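# Row four wooden cubes by size, touching

## Task

Arrange the four wooden cubes on the table into a single straight line ordered largest to smallest, with each cube's face flush against its neighbour's face; at the end the robot must be in contact with none of the cubes.

## Robot and tools

Robot: two arms, left_arm and right_arm, each with a parallel two-finger gripper. A camera stand sits behind them. The URDF root of left_arm is at (-0.035, +0.345, 0) m and of right_arm at (-0.048, -0.335, 0) m in the scene frame, each turned only slightly about z.

Scene frame: origin at table-top height, midway between the nominal bases; +x points out over the table, +y toward left_arm, +z up. Arm names are not image sides. Each result reports end_effector_position (m, scene frame) and end_effector_quat_wxyz. That position is the point between the finger pads, just behind the tips. The gripper's fingers point along its own +z, and they close along its own y. Printed poses can be a few cm off, worse at long reach.

Command rows: every movement command is built from rows of 14 numbers, each in [-1, 1]. The first 7 are left_arm: dx, dy, dz, rx, ry, rz, opening. The next 7 are the same for right_arm. Always send all 14, even if one arm stays still. dx..rz are an offset, not a pose. They count from that arm's current Hand target and run along the Hand target's own axes. 1.0 equals 0.6 m of travel or 180 degrees; rx, ry, rz form one rotation vector. Opening is absolute: +1 is fully open (pad gap about 87 mm), +0.5 about 69 mm, 0 about 43 mm, -0.5 about 18 mm, -1 closed. A 0 in the opening slot is a real command (half open). To leave a gripper as it is, repeat its present command, shown under Tool commands.

execute_actions(actions, cameras): actions is a list of actions. Each action is a list of up to 15 rows, one per 1/30 s step. If fewer than 15 are given, the last row repeats. Every row in an action is measured from the Hand target at that action's start, so repeating an offset in a later action moves further. An empty list only returns state and images. cameras picks images by name (cam_head_left, cam_head_right, cam_left_wrist, cam_right_wrist); [] gives none, null or ["all"] gives all.

move(target, speed, blend, opening_speed, blocking, cameras): drives each gripper along a straight line. target is one 14-number row, or a list of up to 15 such rows. Every row is an offset from the same starting Hand targets, not from the row before. speed is in m/s, 0.002 to 2.9, default 0.25 (rotation up to twice that in rad/s); give one value, or one per target. blend (m) rounds corners between listed targets. opening_speed (per second on the -1..+1 scale, at least 0.2) ramps the fingers. With blocking=false it returns after about 0.5 s while the move continues. Moves cap at 10 s and do not avoid obstacles or the other arm. The reply includes a move: line. done means at rest within 10 mm and 2 degrees of target. Other endings are off_target, moving, held (a check withheld steps or the clearance check stopped the path) and fault. limits=paced means the pose was clipped; limits=held means steps were withheld. done does not tell you whether the gripper is touching anything.

wait(seconds 0-10): lets time run while commands hold. stop(): brakes a running move. zoom_image(camera, region [x0,y0,x1,y1], at most 504x504 pixels): gives a closer look at the newest image of that camera. Images are 896x504. read_manual: licence text only. finished_scene(scene): ends the scene and cannot be undone; call it only when the row is complete and no arm touches a cube.

Results also give Hand target (the last commanded pose after clipping), joint positions, velocities and torques, and grip_measured on the opening scale. Grippers often stop short of the Hand target; the next command, even all zeros, re-requests it. If one still rests short, send the remaining distance as an offset. Friction and weight can leave a gripper low or tilted; check pose after moves and correct tilt. Orientation commands are clipped to 40 degrees from the measured one per step.

Gripping: to hold a cube, command an opening about 0.04 below the grip_measured value read at first contact for a firm grip; a smaller difference grips more lightly. Don't close fast, and don't let go of a cube while it is moving.

Avoid: dropping or knocking cubes off the table (fail), slamming into the table or fixtures, hard presses, the two arms or grippers touching each other (can fail the scene), and paths passing near an arm's own base. Pushing an arm against something it cannot reach heats its motors. MOTOR HOT appears at 75 C; at 90 C that arm folds up and stops working. To end a push, command the target back past the gripper. Avoid arm fault stops, and don't let a wrist camera cable rest on a cube, since that counts as touching it. Loose objects may occasionally get nudged by the scene.

Each tool is called after "Request:" as name([rows], argument=value, ...), one row to a line, values as JSON.

## Session

Request:
execute_actions(actions=[])

Scene clock: 0.00 s.
left_arm: end_effector_position=(+0.1953, +0.2059, +0.1605) grip_measured=+0.978 end_effector_quat_wxyz=(+0.431, -0.169, +0.859, -0.218) | right_arm: end_effector_position=(+0.2013, -0.2323, +0.2465) grip_measured=+1.000 end_effector_quat_wxyz=(+0.371, +0.075, +0.896, +0.233)
Joint positions: left_arm=[-0.655 0.739 0.624 -0.475 -0.288 -0.85 0.989] | right_arm=[0.156 0.963 1.121 -0.847 -0.242 0.449 1]
Joint velocities: within noise
Joint torques (N m): no reading
Heat: left arm: 41 °C; right arm: 41 °C.
Hand target: left_arm +0.1967, +0.2049, +0.1656; +0.435, -0.169, +0.856, -0.222 | right_arm +0.2033, -0.2321, +0.2532; +0.381, +0.072, +0.891, +0.235
Tool commands: left_gripper/opening=+1.0 right_gripper/opening=+1.0

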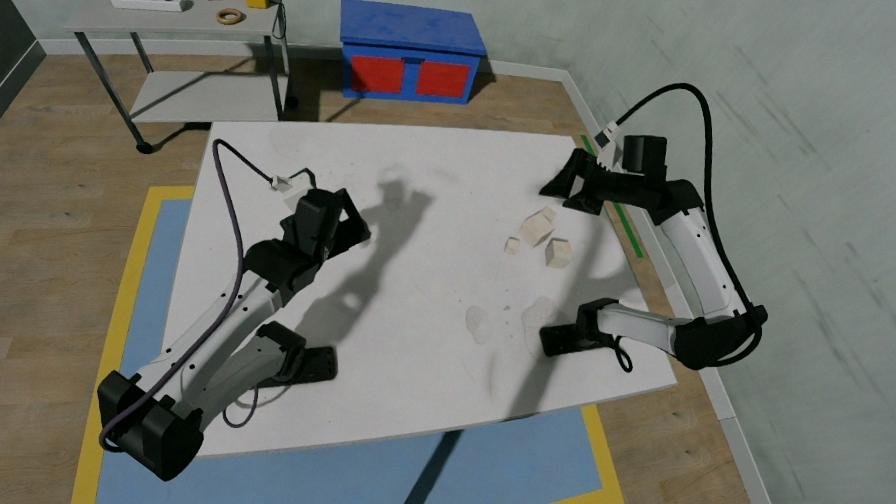

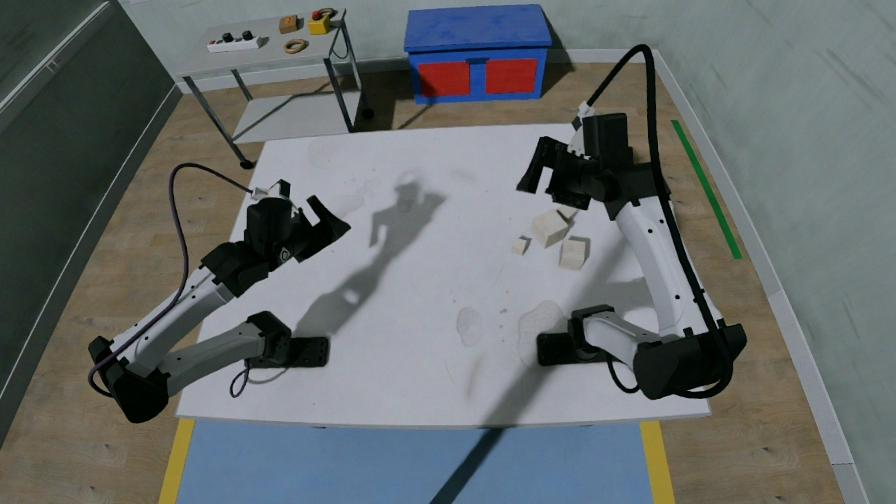

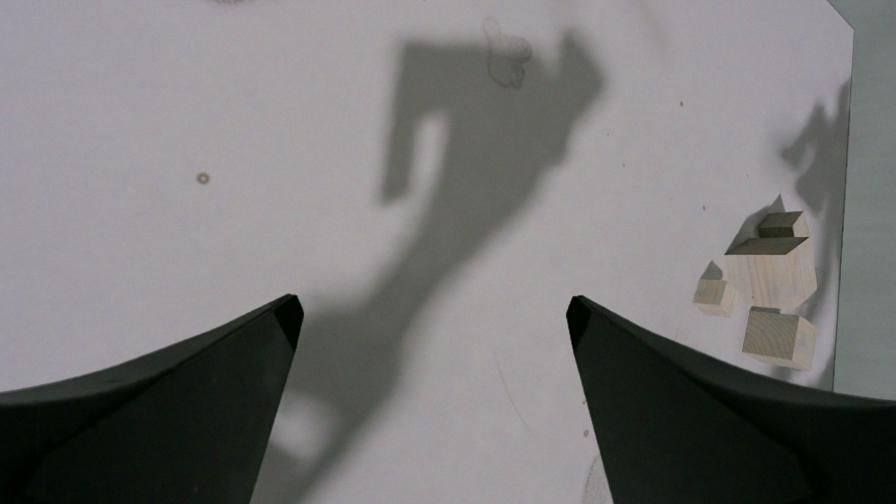

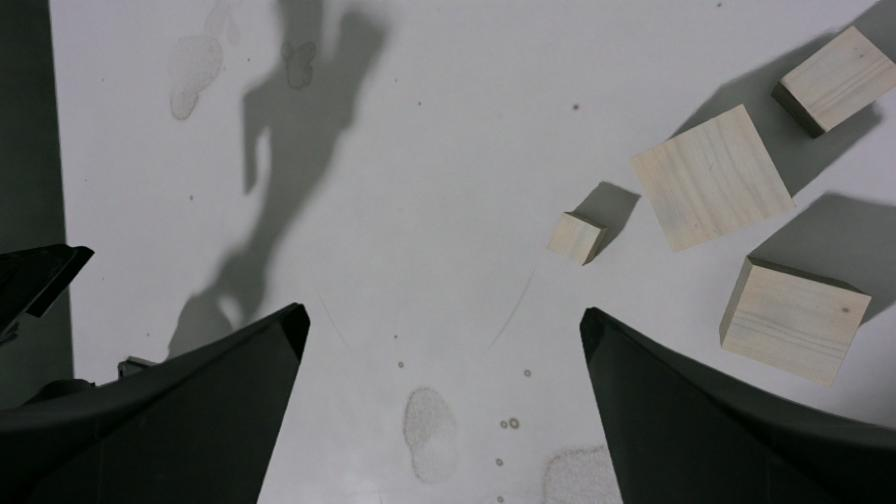

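Request:
zoom_image(camera="cam_right_wrist", region=[532, 0, 896, 400])

Request:
move(target=[0,0,0,0,0,0,1,0.0008,-0.1705,0.1233,0.0943,0.2849,-0.1849,1])

Scaled by 1.260 from the camera's 896x504 image, which has a finer 1280x720 frame.

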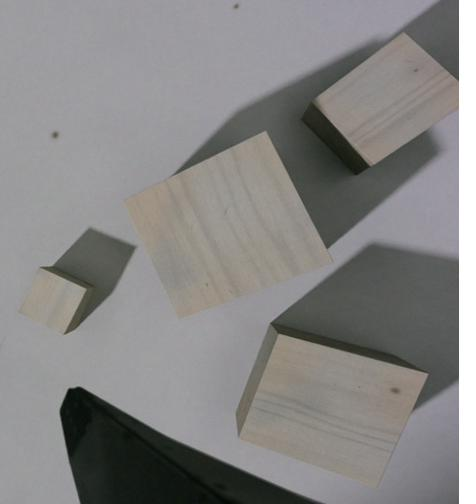

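Scene clock: 106.77 s.
left_arm: end_effector_position=(+0.1953, +0.2059, +0.1605) grip_measured=+0.978 end_effector_quat_wxyz=(+0.431, -0.169, +0.859, -0.218) | right_arm: end_effector_position=(+0.2562, -0.2951, +0.1565) grip_measured=+1.000 end_effector_quat_wxyz=(-0.005, -0.223, +0.975, +0.006)
Joint positions: left_arm=[-0.655 0.739 0.624 -0.475 -0.288 -0.85 0.989] | right_arm=[0.151 1.882 1.804 -1.505 -0.011 -0.288 1]
Joint velocities: within noise
Joint torques (N m): left_arm=[-0.21 -0.54 8.69 1.69 -0.08 0.1] | right_arm=[0.57 -7.56 7.42 0.28 0.04 -0.09]
Heat: left arm: 48 °C; right arm: 48 °C.
Hand target: left_arm +0.1967, +0.2049, +0.1656; +0.435, -0.169, +0.856, -0.222 | right_arm +0.2609, -0.2950, +0.1602; +0.000, -0.230, +0.973, +0.000
Off the commanded pose: left_arm 0.005 m, 1 deg | right_arm 0.006 m, 1 deg.
move: done
camera_calibration:
cam_right_wrist: T_world_to_cam=[[0.420411, -0.906811, -0.0307908, -0.369836], [-0.57261, -0.291488, 0.766259, -0.0344395], [-0.703827, -0.304512, -0.641794, 0.33016], [0, 0, 0, 1]] pos_world=[0.368138, -0.244872, 0.226897]

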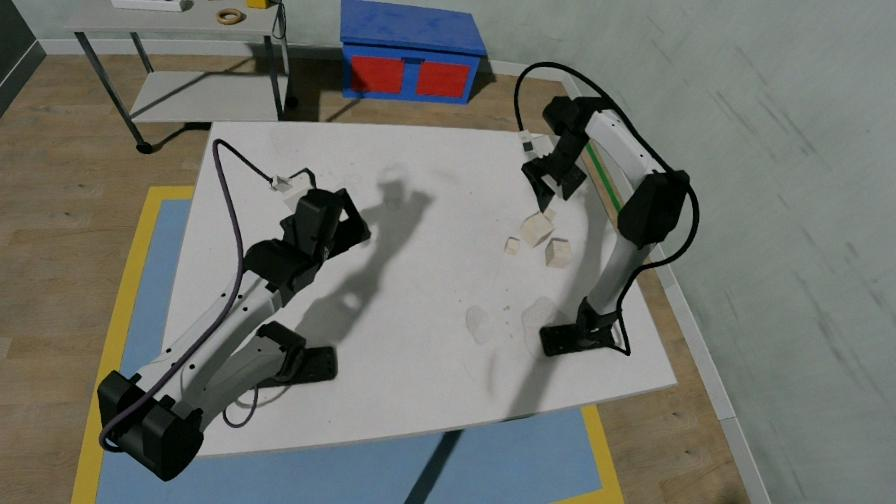

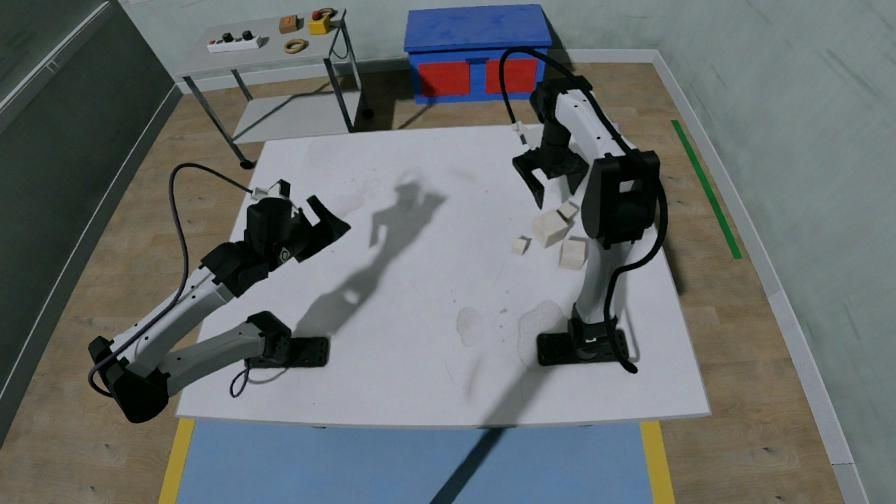

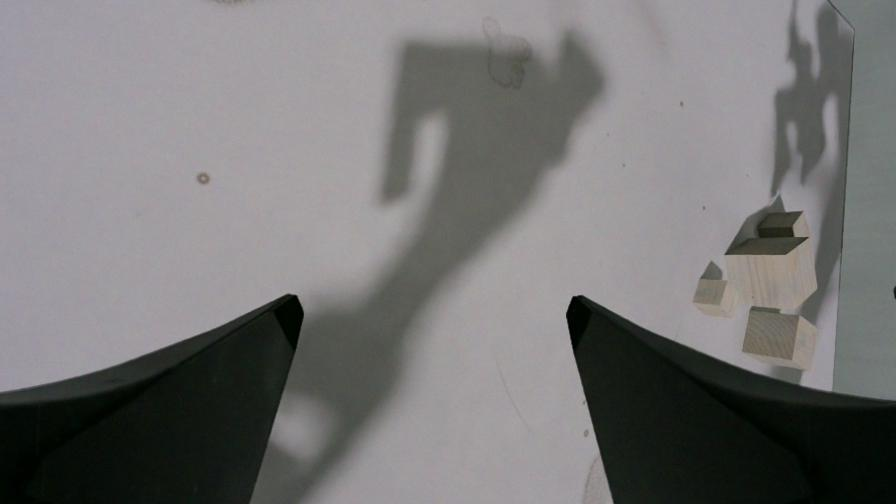

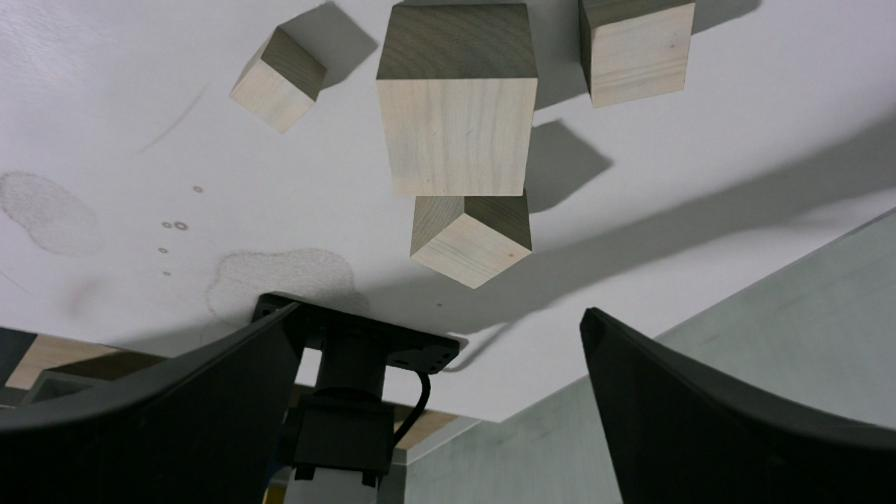

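Request:
move([
  [0,0,0,0,0,0,1,0,0,0.2042,0,0,0,1],
  [0,0,0,0,0,0,1,0,0,0.2042,0,0,0,0.2],
  [0,0,0,0,0,0,1,0,0,0.2042,0,0,0,0.62],
  [0,0,0,0,0,0,1,0,0,0.017,0,0,0,0.62],
  [0,0,0,0,0,0,1,0.1473,-0.0118,0.017,0,0,0.2094,0.62],
], opening_speed=2, cameras=["cam_right_wrist","cam_head_right"])

Scene clock: 175.67 s.
left_arm: end_effector_position=(+0.1953, +0.2059, +0.1605) grip_measured=+0.978 end_effector_quat_wxyz=(+0.431, -0.169, +0.859, -0.218) | right_arm: end_effector_position=(+0.1843, -0.3393, +0.1459) grip_measured=+0.620 end_effector_quat_wxyz=(-0.019, +0.089, +0.996, +0.003)
Joint positions: left_arm=[-0.655 0.739 0.624 -0.475 -0.288 -0.85 0.989] | right_arm=[-0.059 1.614 1.439 -1.433 -0.007 0.13 0.81]
Joint velocities: within noise
Joint torques (N m): left_arm=[-0.18 -0.5 8.72 1.7 -0.09 0.1] | right_arm=[-0.27 -8.54 4.56 0.42 0.05 0.12]
Heat: left arm: 49 °C; right arm: 47 °C.
Hand target: left_arm +0.1967, +0.2049, +0.1656; +0.435, -0.169, +0.856, -0.222 | right_arm +0.1851, -0.3410, +0.1500; +0.000, +0.097, +0.995, +0.000
Off the commanded pose: left_arm 0.005 m, 1 deg | right_arm 0.004 m, 2 deg.
move: done
camera_calibration:
cam_right_wrist: T_world_to_cam=[[-0.193407, -0.980938, -0.0188431, -0.293771], [-0.609612, 0.105101, 0.785702, 0.0582003], [-0.768744, 0.163447, -0.618318, 0.42658], [0, 0, 0, 1]] pos_world=[0.306594, -0.364011, 0.212499]
Images, in order (width x height): cam_head_right 896x504, cam_right_wrist 896x504.

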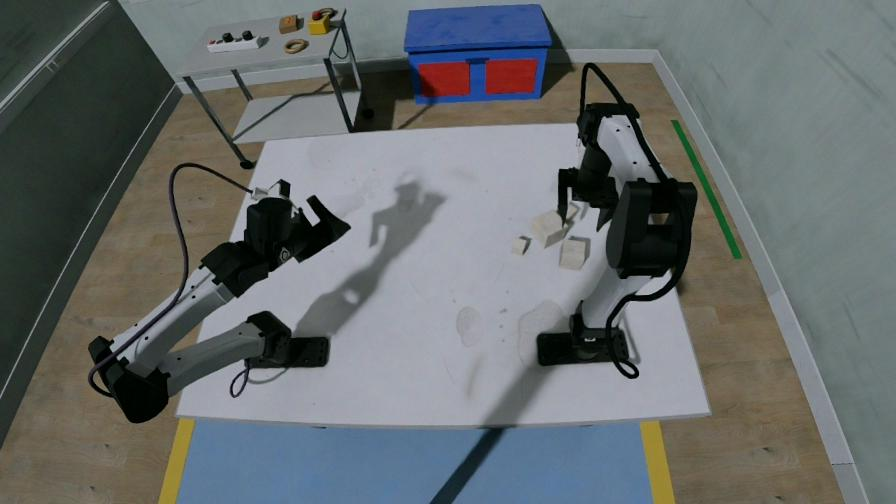

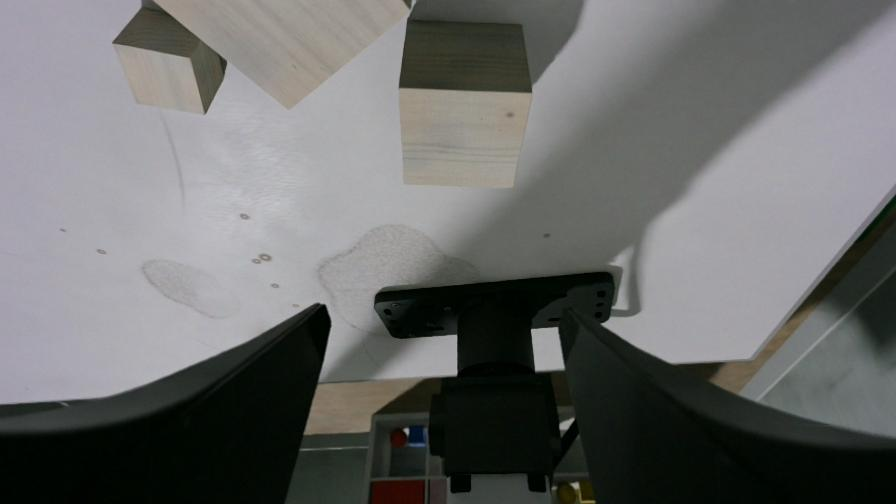

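Request:
move([
  [0,0,0,0,0,0,1,0.005,-0.006,0.1917,0,0,0,0.62],
  [0,0,0,0,0,0,1,0.005,-0.006,0.1917,0,0,0,0.05],
  [0,0,0,0,0,0,1,0.005,-0.006,0.0417,0,0,0,0.05],
  [0,0,0,0,0,0,1,-0.1975,0.1683,0.0417,0,0,-0.21,0.05],
], opening_speed=2, cameras=["cam_right_wrist","cam_head_right","cam_left_wrist"])

Scene clock: 202.43 s.
left_arm: end_effector_position=(+0.1953, +0.2059, +0.1605) grip_measured=+0.978 end_effector_quat_wxyz=(+0.431, -0.169, +0.859, -0.218) | right_arm: end_effector_position=(+0.3166, -0.2650, +0.1229) grip_measured=+0.169 end_effector_quat_wxyz=(-0.003, -0.226, +0.974, +0.003)
Joint positions: left_arm=[-0.655 0.739 0.624 -0.475 -0.288 -0.85 0.989] | right_arm=[0.203 2.147 2.056 -1.485 -0.006 -0.242 0.584]
Joint velocities: within noise
Joint torques (N m): left_arm=[-0.25 -0.46 8.69 1.7 -0.09 0.1] | right_arm=[0.27 -9.29 7.62 0.24 0.01 -0.07]
Heat: left arm: 50 °C; right arm: 46 °C.
Hand target: left_arm +0.1967, +0.2049, +0.1656; +0.435, -0.169, +0.856, -0.222 | right_arm +0.3208, -0.2647, +0.1250; +0.000, -0.231, +0.973, +0.000
Off the commanded pose: left_arm 0.005 m, 1 deg | right_arm 0.005 m, 1 deg.
move: done
camera_calibration:
cam_right_wrist: T_world_to_cam=[[0.425525, -0.904628, -0.0240314, -0.370799], [-0.575565, -0.291039, 0.764213, 0.036086], [-0.698322, -0.31136, -0.644516, 0.356995], [0, 0, 0, 1]] pos_world=[0.427851, -0.213779, 0.193601]
Images, in order (width x height): cam_head_right 896x504, cam_left_wrist 896x504, cam_right_wrist 896x504.

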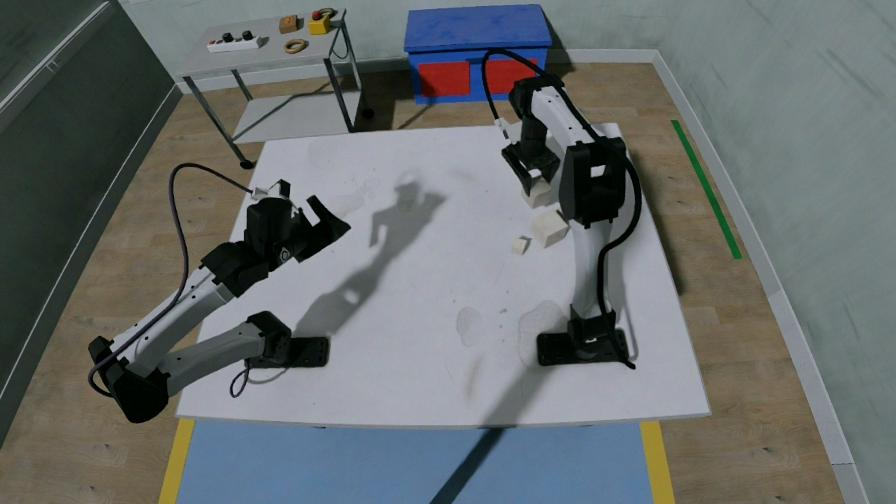

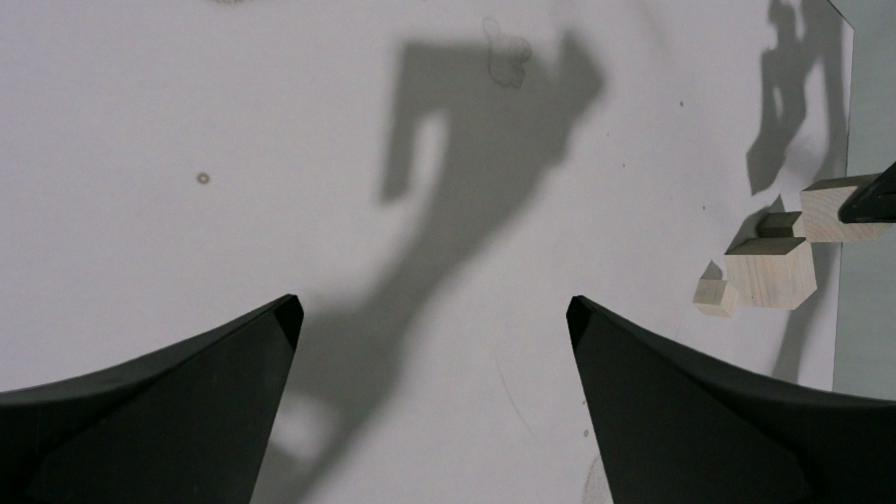

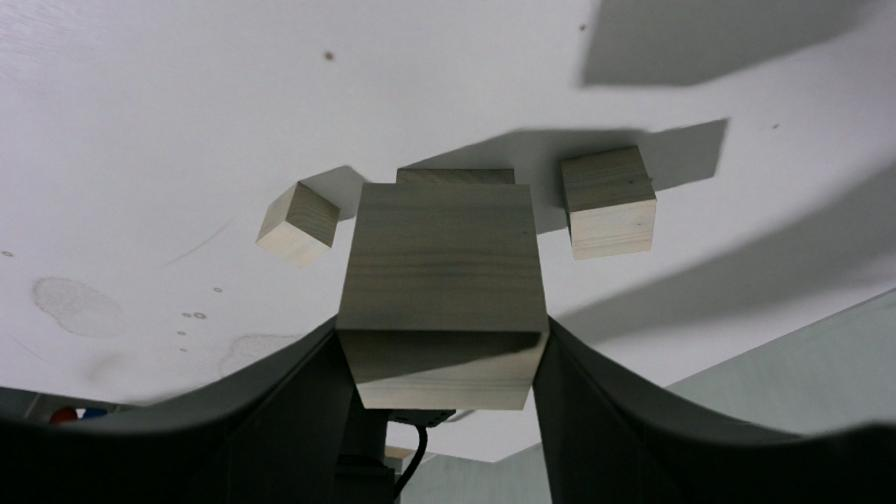

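Request:
move([
  [0,0,0,0,0,0,1,0,0,0.1467,0,0,0,0.05],
  [0,0,0,0,0,0,1,0.0225,0,0.1467,0,0,0,0.05],
], speed=[0.2,0.04], cameras=["cam_right_wrist","cam_left_wrist"])

Scene clock: 228.00 s.
left_arm: end_effector_position=(+0.1953, +0.2059, +0.1605) grip_measured=+0.978 end_effector_quat_wxyz=(+0.431, -0.169, +0.859, -0.218) | right_arm: end_effector_position=(+0.3046, -0.2683, +0.0419) grip_measured=+0.169 end_effector_quat_wxyz=(-0.012, -0.227, +0.974, +0.002)
Joint positions: left_arm=[-0.655 0.739 0.624 -0.475 -0.288 -0.85 0.989] | right_arm=[0.203 2.12 1.688 -1.162 -0.003 -0.246 0.584]
Joint velocities: within noise
Joint torques (N m): left_arm=[-0.21 -0.47 8.69 1.69 -0.1 0.11] | right_arm=[-0.58 -10.67 3.23 0.65 -0.02 -0.11]
Heat: left arm: 50 °C; right arm: 48 °C.
Hand target: left_arm +0.1967, +0.2049, +0.1656; +0.435, -0.169, +0.856, -0.222 | right_arm +0.3088, -0.2708, +0.0370; +0.000, -0.231, +0.973, +0.000
Off the commanded pose: left_arm 0.005 m, 1 deg | right_arm 0.007 m, 1 deg.
move: done
camera_calibration:
cam_right_wrist: T_world_to_cam=[[0.428549, -0.903166, -0.025228, -0.371099], [-0.561174, -0.287951, 0.775995, 0.0859883], [-0.708117, -0.318395, -0.630234, 0.2959], [0, 0, 0, 1]] pos_world=[0.41682, -0.216191, 0.110397]
Images, in order (width x height): cam_left_wrist 896x504, cam_right_wrist 896x504.

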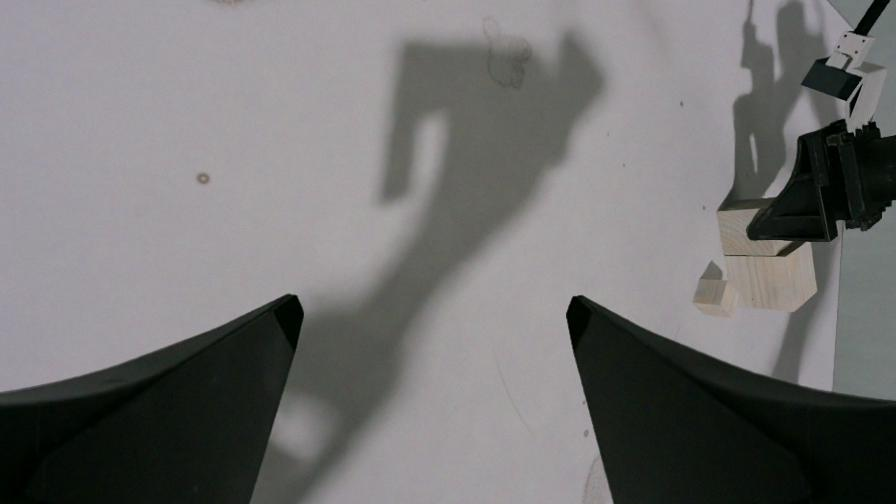

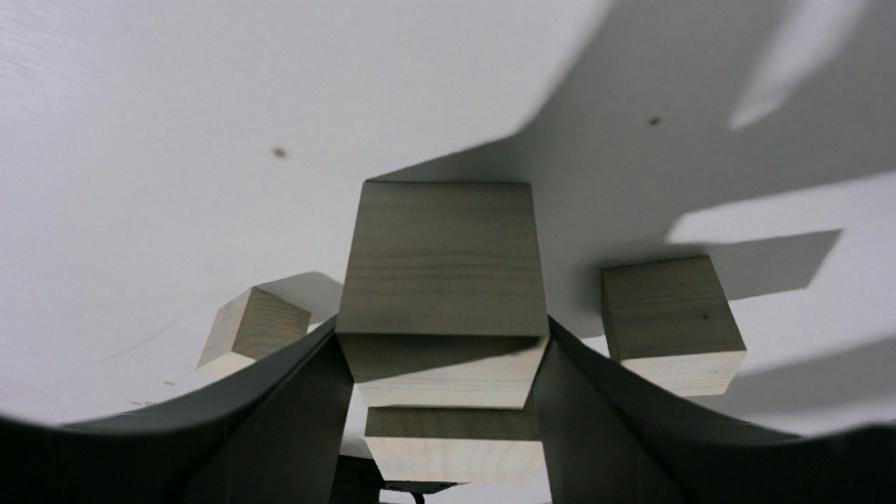

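Request:
zoom_image(camera="cam_left_wrist", region=[660, 160, 880, 340])

Request:
zoom_image(camera="cam_right_wrist", region=[300, 300, 600, 504])

Scaled by 2.291 from the camera's 896x504 image, which has a finer 1280x720 frame.

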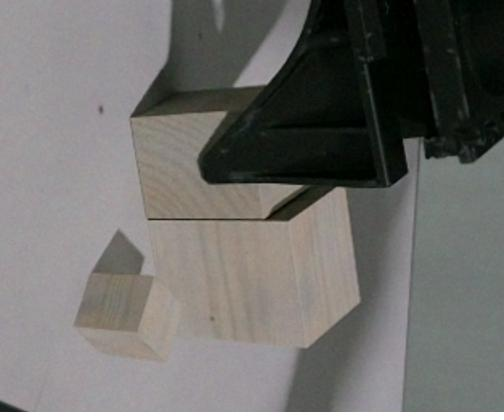

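Scaled by 1.680 from the camera's 896x504 image, which has a finer 1280x720 frame.

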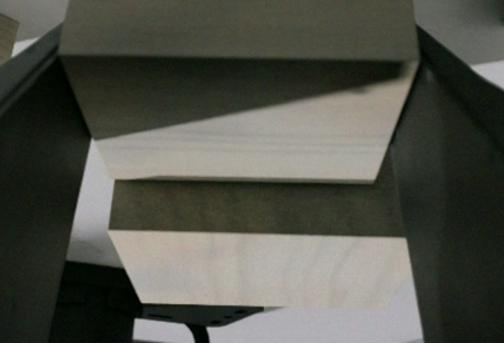

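Request:
move([
  [0,0,0,0,0,0,1,0.0045,0,0,0,0,0,0.05],
  [0,0,0,0,0,0,1,0.0045,0,0,0,0,0,0.31],
  [0,0,0,0,0,0,1,0.0045,0,-0.1467,0,0,0,0.31],
  [0,0,0,0,0,0,1,0.0515,-0.1312,-0.1467,0,0,-0.0656,0.15],
], opening_speed=2, speed=[0.04,0.1,0.2,0.25], cameras=["cam_right_wrist","cam_left_wrist"])

Scene clock: 300.70 s.
left_arm: end_effector_position=(+0.1953, +0.2059, +0.1605) grip_measured=+0.978 end_effector_quat_wxyz=(+0.431, -0.169, +0.859, -0.218) | right_arm: end_effector_position=(+0.3141, -0.3557, +0.1079) grip_measured=+0.150 end_effector_quat_wxyz=(-0.023, -0.324, +0.946, +0.006)
Joint positions: left_arm=[-0.655 0.739 0.624 -0.475 -0.288 -0.85 0.989] | right_arm=[0.002 2.109 1.929 -1.438 0.002 -0.648 0.575]
Joint velocities: within noise
Joint torques (N m): left_arm=[-0.23 -0.44 8.65 1.69 -0.09 0.1] | right_arm=[0.17 -13.27 6.53 0.19 -0.1 -0.11]
Heat: left arm: 51 °C; right arm: 56 °C.
Hand target: left_arm +0.1967, +0.2049, +0.1656; +0.435, -0.169, +0.856, -0.222 | right_arm +0.3164, -0.3550, +0.1250; +0.000, -0.330, +0.944, +0.000
Off the commanded pose: left_arm 0.005 m, 1 deg | right_arm 0.017 m, 3 deg.
move: off_target (right_arm); target 4's new opening was sent with right_arm's hand 0.017 m and 3 deg from that target
camera_calibration:
cam_right_wrist: T_world_to_cam=[[0.600334, -0.79859, -0.0430501, -0.467314], [-0.473369, -0.398208, 0.785718, -0.0528334], [-0.644609, -0.451314, -0.617086, 0.247766], [0, 0, 0, 1]] pos_world=[0.415247, -0.28241, 0.174287]
Images, in order (width x height): cam_left_wrist 896x504, cam_right_wrist 896x504.

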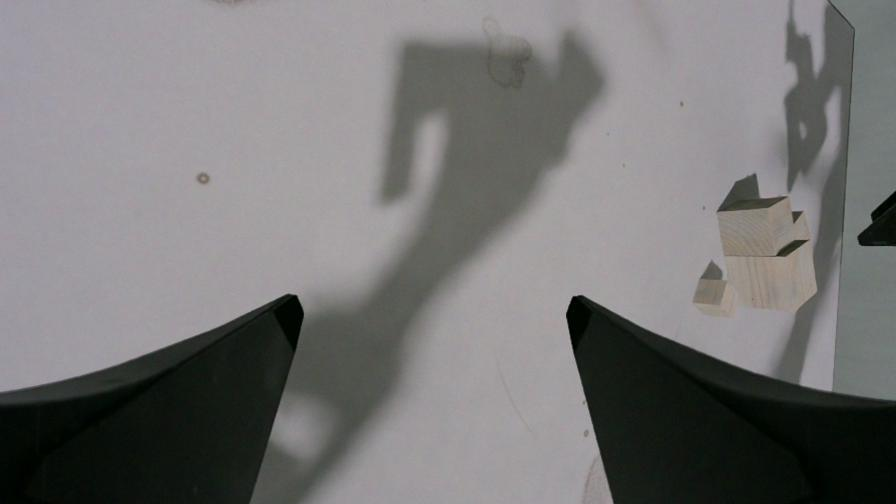

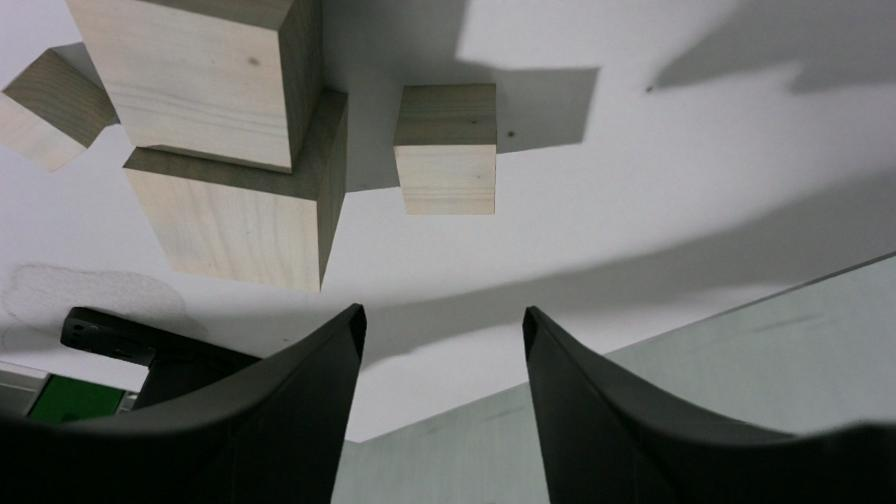

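Request:
move(target=[0,0,0,0,0,0,1,0.0042,0.0046,-0.0083,0,0,0.5,0.3], speed=0.6, cameras=["cam_right_wrist"])

Scene clock: 333.53 s.
left_arm: end_effector_position=(+0.1953, +0.2059, +0.1605) grip_measured=+0.978 end_effector_quat_wxyz=(+0.431, -0.169, +0.859, -0.218) | right_arm: end_effector_position=(+0.3120, -0.3547, +0.1162) grip_measured=+0.300 end_effector_quat_wxyz=(-0.023, +0.428, +0.904, -0.008)
Joint positions: left_arm=[-0.655 0.739 0.624 -0.475 -0.288 -0.85 0.989] | right_arm=[-0.143 2.091 1.935 -1.465 0.002 0.752 0.65]
Joint velocities: within noise
Joint torques (N m): left_arm=[-0.21 -0.49 8.72 1.7 -0.08 0.1] | right_arm=[-0.12 -13.71 4.48 0.33 -0.02 0.16]
Heat: left arm: 51 °C; right arm: 62 °C.
Hand target: left_arm +0.1967, +0.2049, +0.1656; +0.435, -0.169, +0.856, -0.222 | right_arm +0.3128, -0.3544, +0.1299; +0.000, +0.434, +0.901, +0.000
Off the commanded pose: left_arm 0.005 m, 1 deg | right_arm 0.014 m, 3 deg.
move: off_target (right_arm)
camera_calibration:
cam_right_wrist: T_world_to_cam=[[-0.782893, -0.621873, 0.0187825, 0.022177], [-0.375137, 0.495924, 0.783155, 0.226786], [-0.496338, 0.60608, -0.621543, 0.581207], [0, 0, 0, 1]] pos_world=[0.390913, -0.450935, 0.18322]
Images, in order (width x height): cam_right_wrist 896x504.

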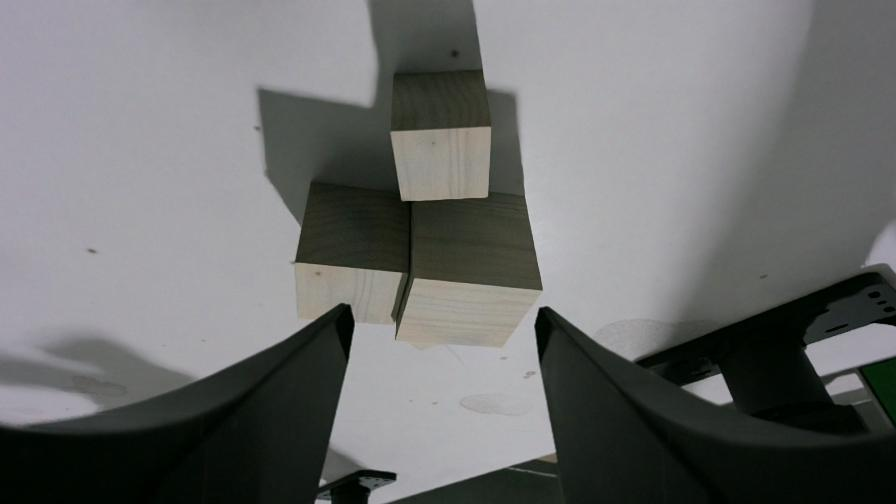

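Request:
move(target=[0,0,0,0,0,0,1,0,0,0.1415,0,0,0,0.3], speed=0.2, cameras=["cam_right_wrist"])

Scene clock: 345.70 s.
left_arm: end_effector_position=(+0.1953, +0.2059, +0.1605) grip_measured=+0.978 end_effector_quat_wxyz=(+0.431, -0.169, +0.859, -0.218) | right_arm: end_effector_position=(+0.3101, -0.3544, +0.0420) grip_measured=+0.300 end_effector_quat_wxyz=(-0.011, +0.428, +0.904, -0.005)
Joint positions: left_arm=[-0.655 0.739 0.624 -0.475 -0.288 -0.85 0.989] | right_arm=[-0.143 2.076 1.621 -1.14 0.002 0.753 0.65]
Joint velocities: within noise
Joint torques (N m): left_arm=[-0.24 -0.51 8.69 1.69 -0.11 0.1] | right_arm=[-0.06 -11.12 4.3 0.42 -0.03 0.13]
Heat: left arm: 51 °C; right arm: 66 °C.
Hand target: left_arm +0.1967, +0.2049, +0.1656; +0.435, -0.169, +0.856, -0.222 | right_arm +0.3128, -0.3544, +0.0450; +0.000, +0.434, +0.901, +0.000
Off the commanded pose: left_arm 0.005 m, 1 deg | right_arm 0.004 m, 2 deg.
move: done
camera_calibration:
cam_right_wrist: T_world_to_cam=[[-0.78385, -0.620949, 0.00114202, 0.0236633], [-0.394241, 0.499086, 0.771678, 0.291636], [-0.479743, 0.60443, -0.636012, 0.528902], [0, 0, 0, 1]] pos_world=[0.38726, -0.450542, 0.111312]
Images, in order (width x height): cam_right_wrist 896x504.

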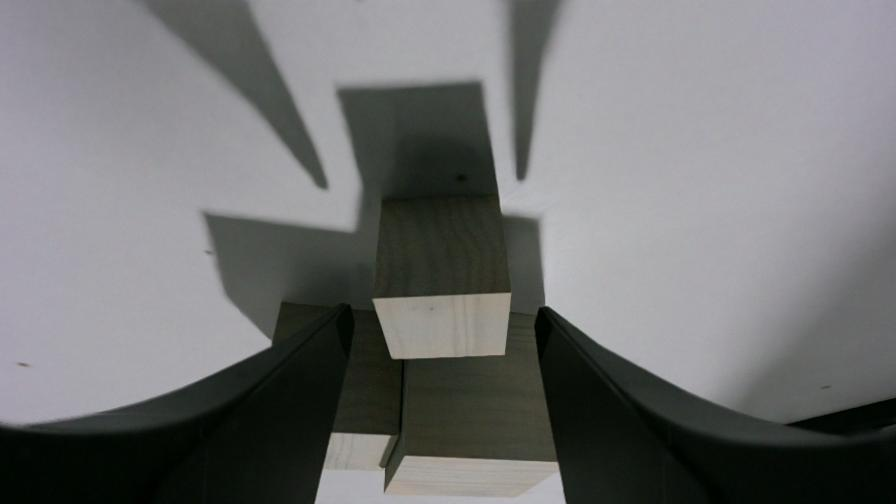

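Request:
move([
  [0,0,0,0,0,0,1,0,0,0.025,0,0,0,0.3],
  [0,0,0,0,0,0,1,0,0,0.025,0,0,0,-0.2],
  [0,0,0,0,0,0,1,0,0,-0.1333,0,0,0,-0.2],
  [0,0,0,0,0,0,1,0.0947,0.1761,-0.1333,0,0,-0.434,-0.2],
], opening_speed=2, speed=[0.1,0.1,0.2,0.45], cameras=["cam_right_wrist","cam_left_wrist"])

Scene clock: 367.30 s.
left_arm: end_effector_position=(+0.1953, +0.2059, +0.1605) grip_measured=+0.978 end_effector_quat_wxyz=(+0.431, -0.169, +0.859, -0.218) | right_arm: end_effector_position=(+0.3561, -0.2446, +0.1245) grip_measured=-0.094 end_effector_quat_wxyz=(+0.025, -0.227, +0.974, -0.001)
Joint positions: left_arm=[-0.655 0.739 0.624 -0.475 -0.288 -0.85 0.989] | right_arm=[0.231 2.322 2.359 -1.559 0.002 -0.216 0.453]
Joint velocities: within noise
Joint torques (N m): left_arm=[-0.2 -0.51 8.69 1.7 -0.11 0.11] | right_arm=[0.03 -10.26 7.38 0.33 -0.06 -0.05]
Heat: left arm: 52 °C; right arm: 66 °C.
Hand target: left_arm +0.1967, +0.2049, +0.1656; +0.435, -0.169, +0.856, -0.222 | right_arm +0.3600, -0.2440, +0.1250; +0.000, -0.230, +0.973, +0.000
Off the commanded pose: left_arm 0.005 m, 1 deg | right_arm 0.004 m, 3 deg.
joint sent to its limit (right arm) — joint 4 (wrist pitch), lower limit. The joint targets are off in orientation, not in position.
move: off_target (right_arm)
camera_calibration:
cam_right_wrist: T_world_to_cam=[[0.428219, -0.90366, -0.00514155, -0.372217], [-0.616162, -0.296135, 0.729828, 0.0809816], [-0.661039, -0.309358, -0.683612, 0.384044], [0, 0, 0, 1]] pos_world=[0.463156, -0.193569, 0.201521]
Images, in order (width x height): cam_left_wrist 896x504, cam_right_wrist 896x504.

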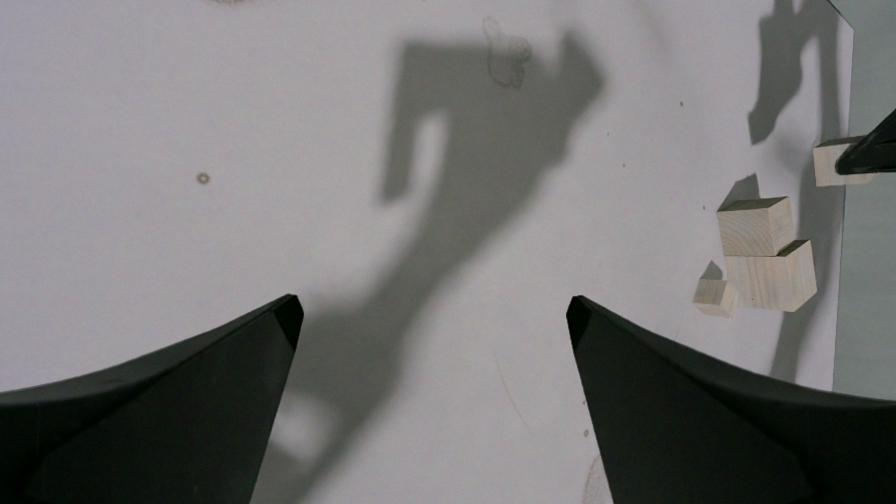

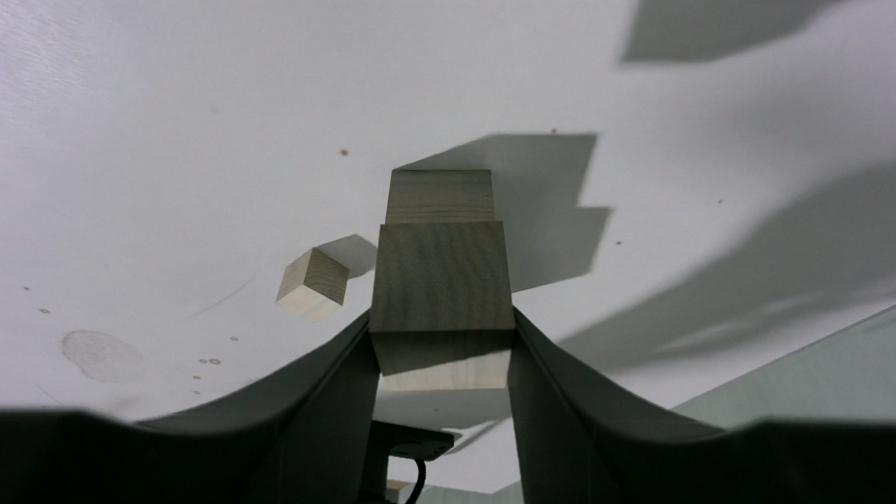

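Request:
move(target=[0,0,0,0,0,0,1,0,0,0.1517,0,0,0,-0.2], speed=0.2, cameras=["cam_right_wrist"])

Scene clock: 400.17 s.
left_arm: end_effector_position=(+0.1953, +0.2059, +0.1605) grip_measured=+0.978 end_effector_quat_wxyz=(+0.431, -0.169, +0.859, -0.218) | right_arm: end_effector_position=(+0.3572, -0.2444, +0.0378) grip_measured=-0.094 end_effector_quat_wxyz=(-0.003, -0.227, +0.974, -0.001)
Joint positions: left_arm=[-0.655 0.739 0.624 -0.475 -0.288 -0.85 0.989] | right_arm=[0.231 2.353 2.057 -1.283 0.002 -0.216 0.453]
Joint velocities: within noise
Joint torques (N m): left_arm=[-0.23 -0.54 8.66 1.69 -0.1 0.11] | right_arm=[-0.09 -11.29 5.08 0.44 -0.08 -0.07]
Heat: left arm: 52 °C; right arm: 63 °C.
Hand target: left_arm +0.1967, +0.2049, +0.1656; +0.435, -0.169, +0.856, -0.222 | right_arm +0.3601, -0.2441, +0.0340; +0.000, -0.231, +0.973, +0.000
Off the commanded pose: left_arm 0.005 m, 1 deg | right_arm 0.005 m, 1 deg.
move: done
camera_calibration:
cam_right_wrist: T_world_to_cam=[[0.428281, -0.903499, -0.0162978, -0.372518], [-0.575215, -0.286487, 0.766194, 0.131352], [-0.696924, -0.318772, -0.642403, 0.33455], [0, 0, 0, 1]] pos_world=[0.468254, -0.192294, 0.108204]
Images, in order (width x height): cam_right_wrist 896x504.

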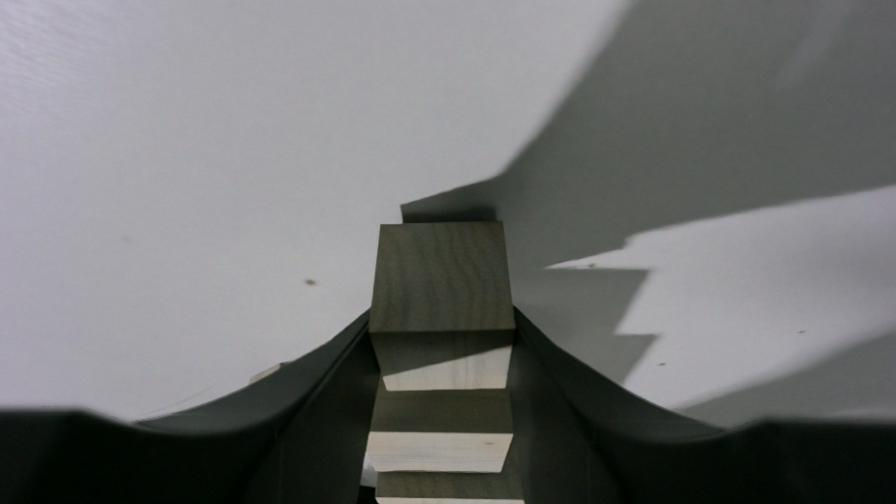

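Request:
move([
  [0,0,0,0,0,0,1,0,0,0.0117,0,0,0,-0.2],
  [0,0,0,0,0,0,1,0.0175,-0.0035,0.0117,0,0,0,-0.2],
], speed=[0.1,0.05], cameras=["cam_right_wrist"])

Scene clock: 421.07 s.
left_arm: end_effector_position=(+0.1953, +0.2059, +0.1605) grip_measured=+0.978 end_effector_quat_wxyz=(+0.431, -0.169, +0.859, -0.218) | right_arm: end_effector_position=(+0.3529, -0.2475, +0.0317) grip_measured=-0.094 end_effector_quat_wxyz=(+0.001, -0.231, +0.973, -0.004)
Joint positions: left_arm=[-0.655 0.739 0.624 -0.475 -0.288 -0.85 0.989] | right_arm=[0.23 2.321 1.979 -1.228 0.008 -0.225 0.453]
Joint velocities: within noise
Joint torques (N m): left_arm=[-0.25 -0.47 8.66 1.7 -0.08 0.11] | right_arm=[-0.81 -11.95 3.08 0.53 -0.11 -0.06]
Heat: left arm: 52 °C; right arm: 70 °C.
Hand target: left_arm +0.1967, +0.2049, +0.1656; +0.435, -0.169, +0.856, -0.222 | right_arm +0.3517, -0.2507, +0.0270; +0.000, -0.231, +0.973, +0.000
Off the commanded pose: left_arm 0.005 m, 1 deg | right_arm 0.006 m, 0 deg.
move: done
camera_calibration:
cam_right_wrist: T_world_to_cam=[[0.435014, -0.900378, -0.00908441, -0.375363], [-0.580032, -0.287929, 0.76201, 0.13412], [-0.688713, -0.326216, -0.647501, 0.322038], [0, 0, 0, 1]] pos_world=[0.462874, -0.194298, 0.102909]
Images, in order (width x height): cam_right_wrist 896x504.

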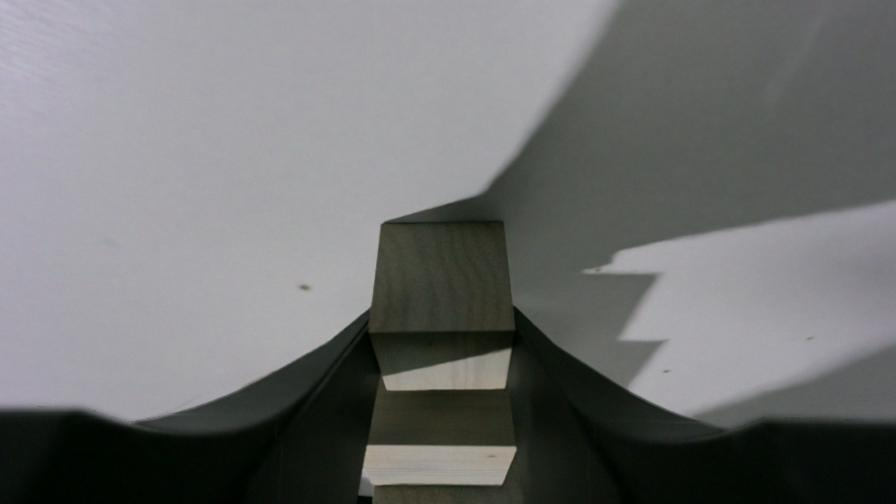

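Request:
move(target=[0,0,0,0,0,0,1,0.02,0.002,0,0,0,0,-0.2], speed=0.05, cameras=["cam_right_wrist","cam_left_wrist"])

Scene clock: 429.50 s.
left_arm: end_effector_position=(+0.1953, +0.2059, +0.1605) grip_measured=+0.978 end_effector_quat_wxyz=(+0.431, -0.169, +0.859, -0.218) | right_arm: end_effector_position=(+0.3433, -0.2517, +0.0314) grip_measured=-0.094 end_effector_quat_wxyz=(+0.003, -0.231, +0.973, -0.004)
Joint positions: left_arm=[-0.655 0.739 0.624 -0.475 -0.288 -0.85 0.989] | right_arm=[0.226 2.268 1.888 -1.185 0.008 -0.23 0.453]
Joint velocities: within noise
Joint torques (N m): left_arm=[-0.27 -0.4 8.65 1.7 -0.11 0.1] | right_arm=[-0.87 -11.67 3.12 0.5 -0.12 -0.07]
Heat: left arm: 52 °C; right arm: 70 °C.
Hand target: left_arm +0.1967, +0.2049, +0.1656; +0.435, -0.169, +0.856, -0.222 | right_arm +0.3404, -0.2551, +0.0269; +0.000, -0.230, +0.973, +0.000
Off the commanded pose: left_arm 0.005 m, 1 deg | right_arm 0.006 m, 1 deg.
move: done
camera_calibration:
cam_right_wrist: T_world_to_cam=[[0.435715, -0.900053, -0.00759381, -0.375202], [-0.58385, -0.289042, 0.758666, 0.128741], [-0.685034, -0.326128, -0.651436, 0.312741], [0, 0, 0, 1]] pos_world=[0.452884, -0.198496, 0.10321]
Images, in order (width x height): cam_left_wrist 896x504, cam_right_wrist 896x504.

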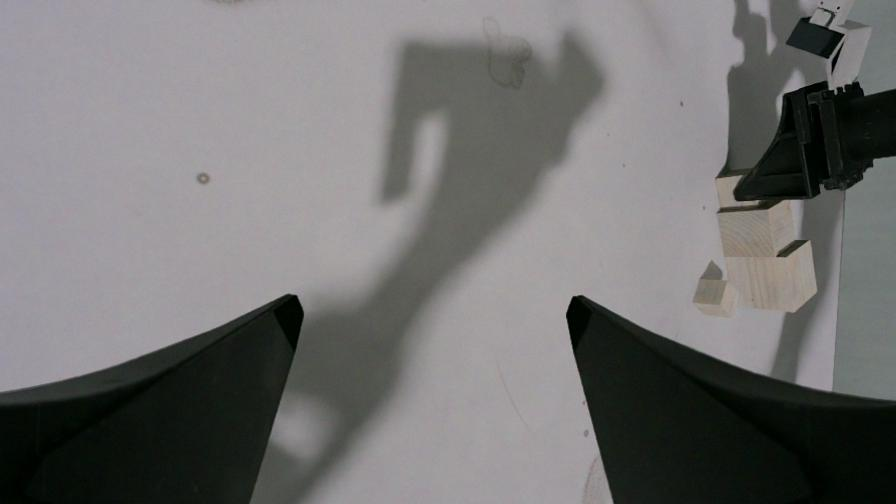

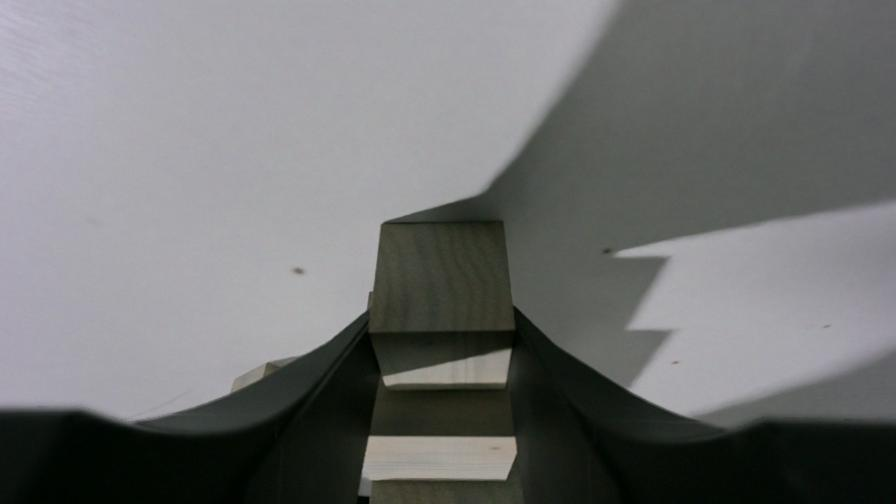

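Request:
move([
  [0,0,0,0,0,0,1,0,0,0,0,0,0,0.06],
  [0,0,0,0,0,0,1,0,0,-0.1635,0,0,0,0.06],
  [0,0,0,0,0,0,1,0.1557,0,-0.1635,0,0,0,0.8],
], opening_speed=2, speed=[0.1,0.2,0.25], cameras=["cam_right_wrist"])

Scene clock: 446.83 s.
left_arm: end_effector_position=(+0.1953, +0.2059, +0.1605) grip_measured=+0.978 end_effector_quat_wxyz=(+0.431, -0.169, +0.859, -0.218) | right_arm: end_effector_position=(+0.2550, -0.2972, +0.1208) grip_measured=+0.800 end_effector_quat_wxyz=(-0.016, -0.228, +0.974, -0.003)
Joint positions: left_arm=[-0.655 0.739 0.624 -0.475 -0.288 -0.85 0.989] | right_arm=[0.156 1.883 1.659 -1.379 0.008 -0.292 0.9]
Joint velocities: within noise
Joint torques (N m): left_arm=[-0.2 -0.49 8.69 1.7 -0.08 0.1] | right_arm=[-0.29 -10.37 4.53 0.43 -0.13 -0.07]
Heat: left arm: 52 °C; right arm: 72 °C.
Hand target: left_arm +0.1967, +0.2049, +0.1656; +0.435, -0.169, +0.856, -0.222 | right_arm +0.2568, -0.2968, +0.1251; +0.000, -0.231, +0.973, +0.000
Off the commanded pose: left_arm 0.005 m, 1 deg | right_arm 0.005 m, 2 deg.
move: done
camera_calibration:
cam_right_wrist: T_world_to_cam=[[0.429041, -0.903101, -0.0182232, -0.374931], [-0.556099, -0.279979, 0.782538, -0.0110923], [-0.711813, -0.325607, -0.622336, 0.299118], [0, 0, 0, 1]] pos_world=[0.367609, -0.244311, 0.188]
Images, in order (width x height): cam_right_wrist 896x504.

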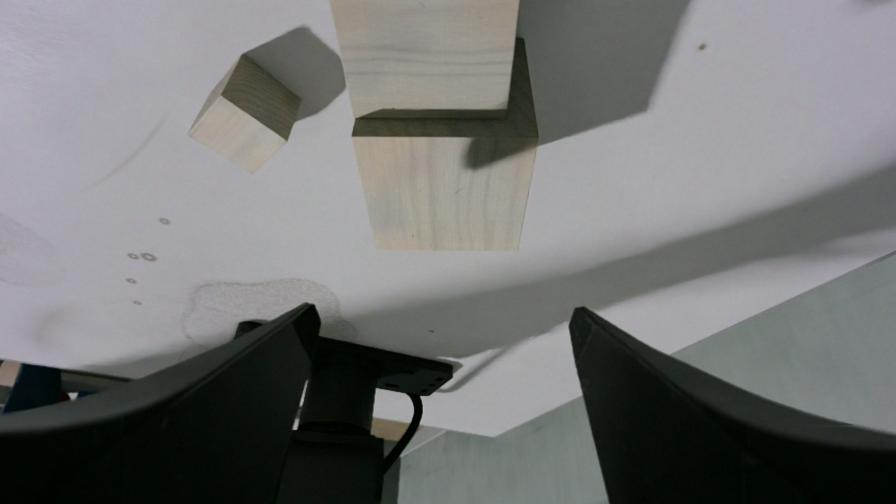

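Request:
move([
  [0,0,0,0,0,0,1,0,0.0083,0,0,0,0,0.8],
  [0,0,0,0,0,0,1,0,0.0083,0.1417,0,0,0,0.8],
], speed=[0.1,0.2], cameras=[])

Scene clock: 463.57 s.
left_arm: end_effector_position=(+0.1953, +0.2059, +0.1605) grip_measured=+0.978 end_effector_quat_wxyz=(+0.431, -0.169, +0.859, -0.218) | right_arm: end_effector_position=(+0.2537, -0.2959, +0.0451) grip_measured=+0.800 end_effector_quat_wxyz=(-0.001, -0.230, +0.973, -0.004)
Joint positions: left_arm=[-0.655 0.739 0.624 -0.475 -0.288 -0.85 0.989] | right_arm=[0.161 1.887 1.366 -1.051 0.008 -0.292 0.9]
Joint velocities: within noise
Joint torques (N m): left_arm=[-0.17 -0.51 8.72 1.7 -0.09 0.1] | right_arm=[0.55 -7.5 4.59 0.47 -0.13 0.07]
Heat: left arm: 52 °C; right arm: 69 °C.
Hand target: left_arm +0.1967, +0.2049, +0.1656; +0.435, -0.169, +0.856, -0.222 | right_arm +0.2547, -0.2924, +0.0401; +0.000, -0.230, +0.973, +0.000
Off the commanded pose: left_arm 0.005 m, 1 deg | right_arm 0.006 m, 0 deg.
move: done
No camera images: "cameras" was empty.


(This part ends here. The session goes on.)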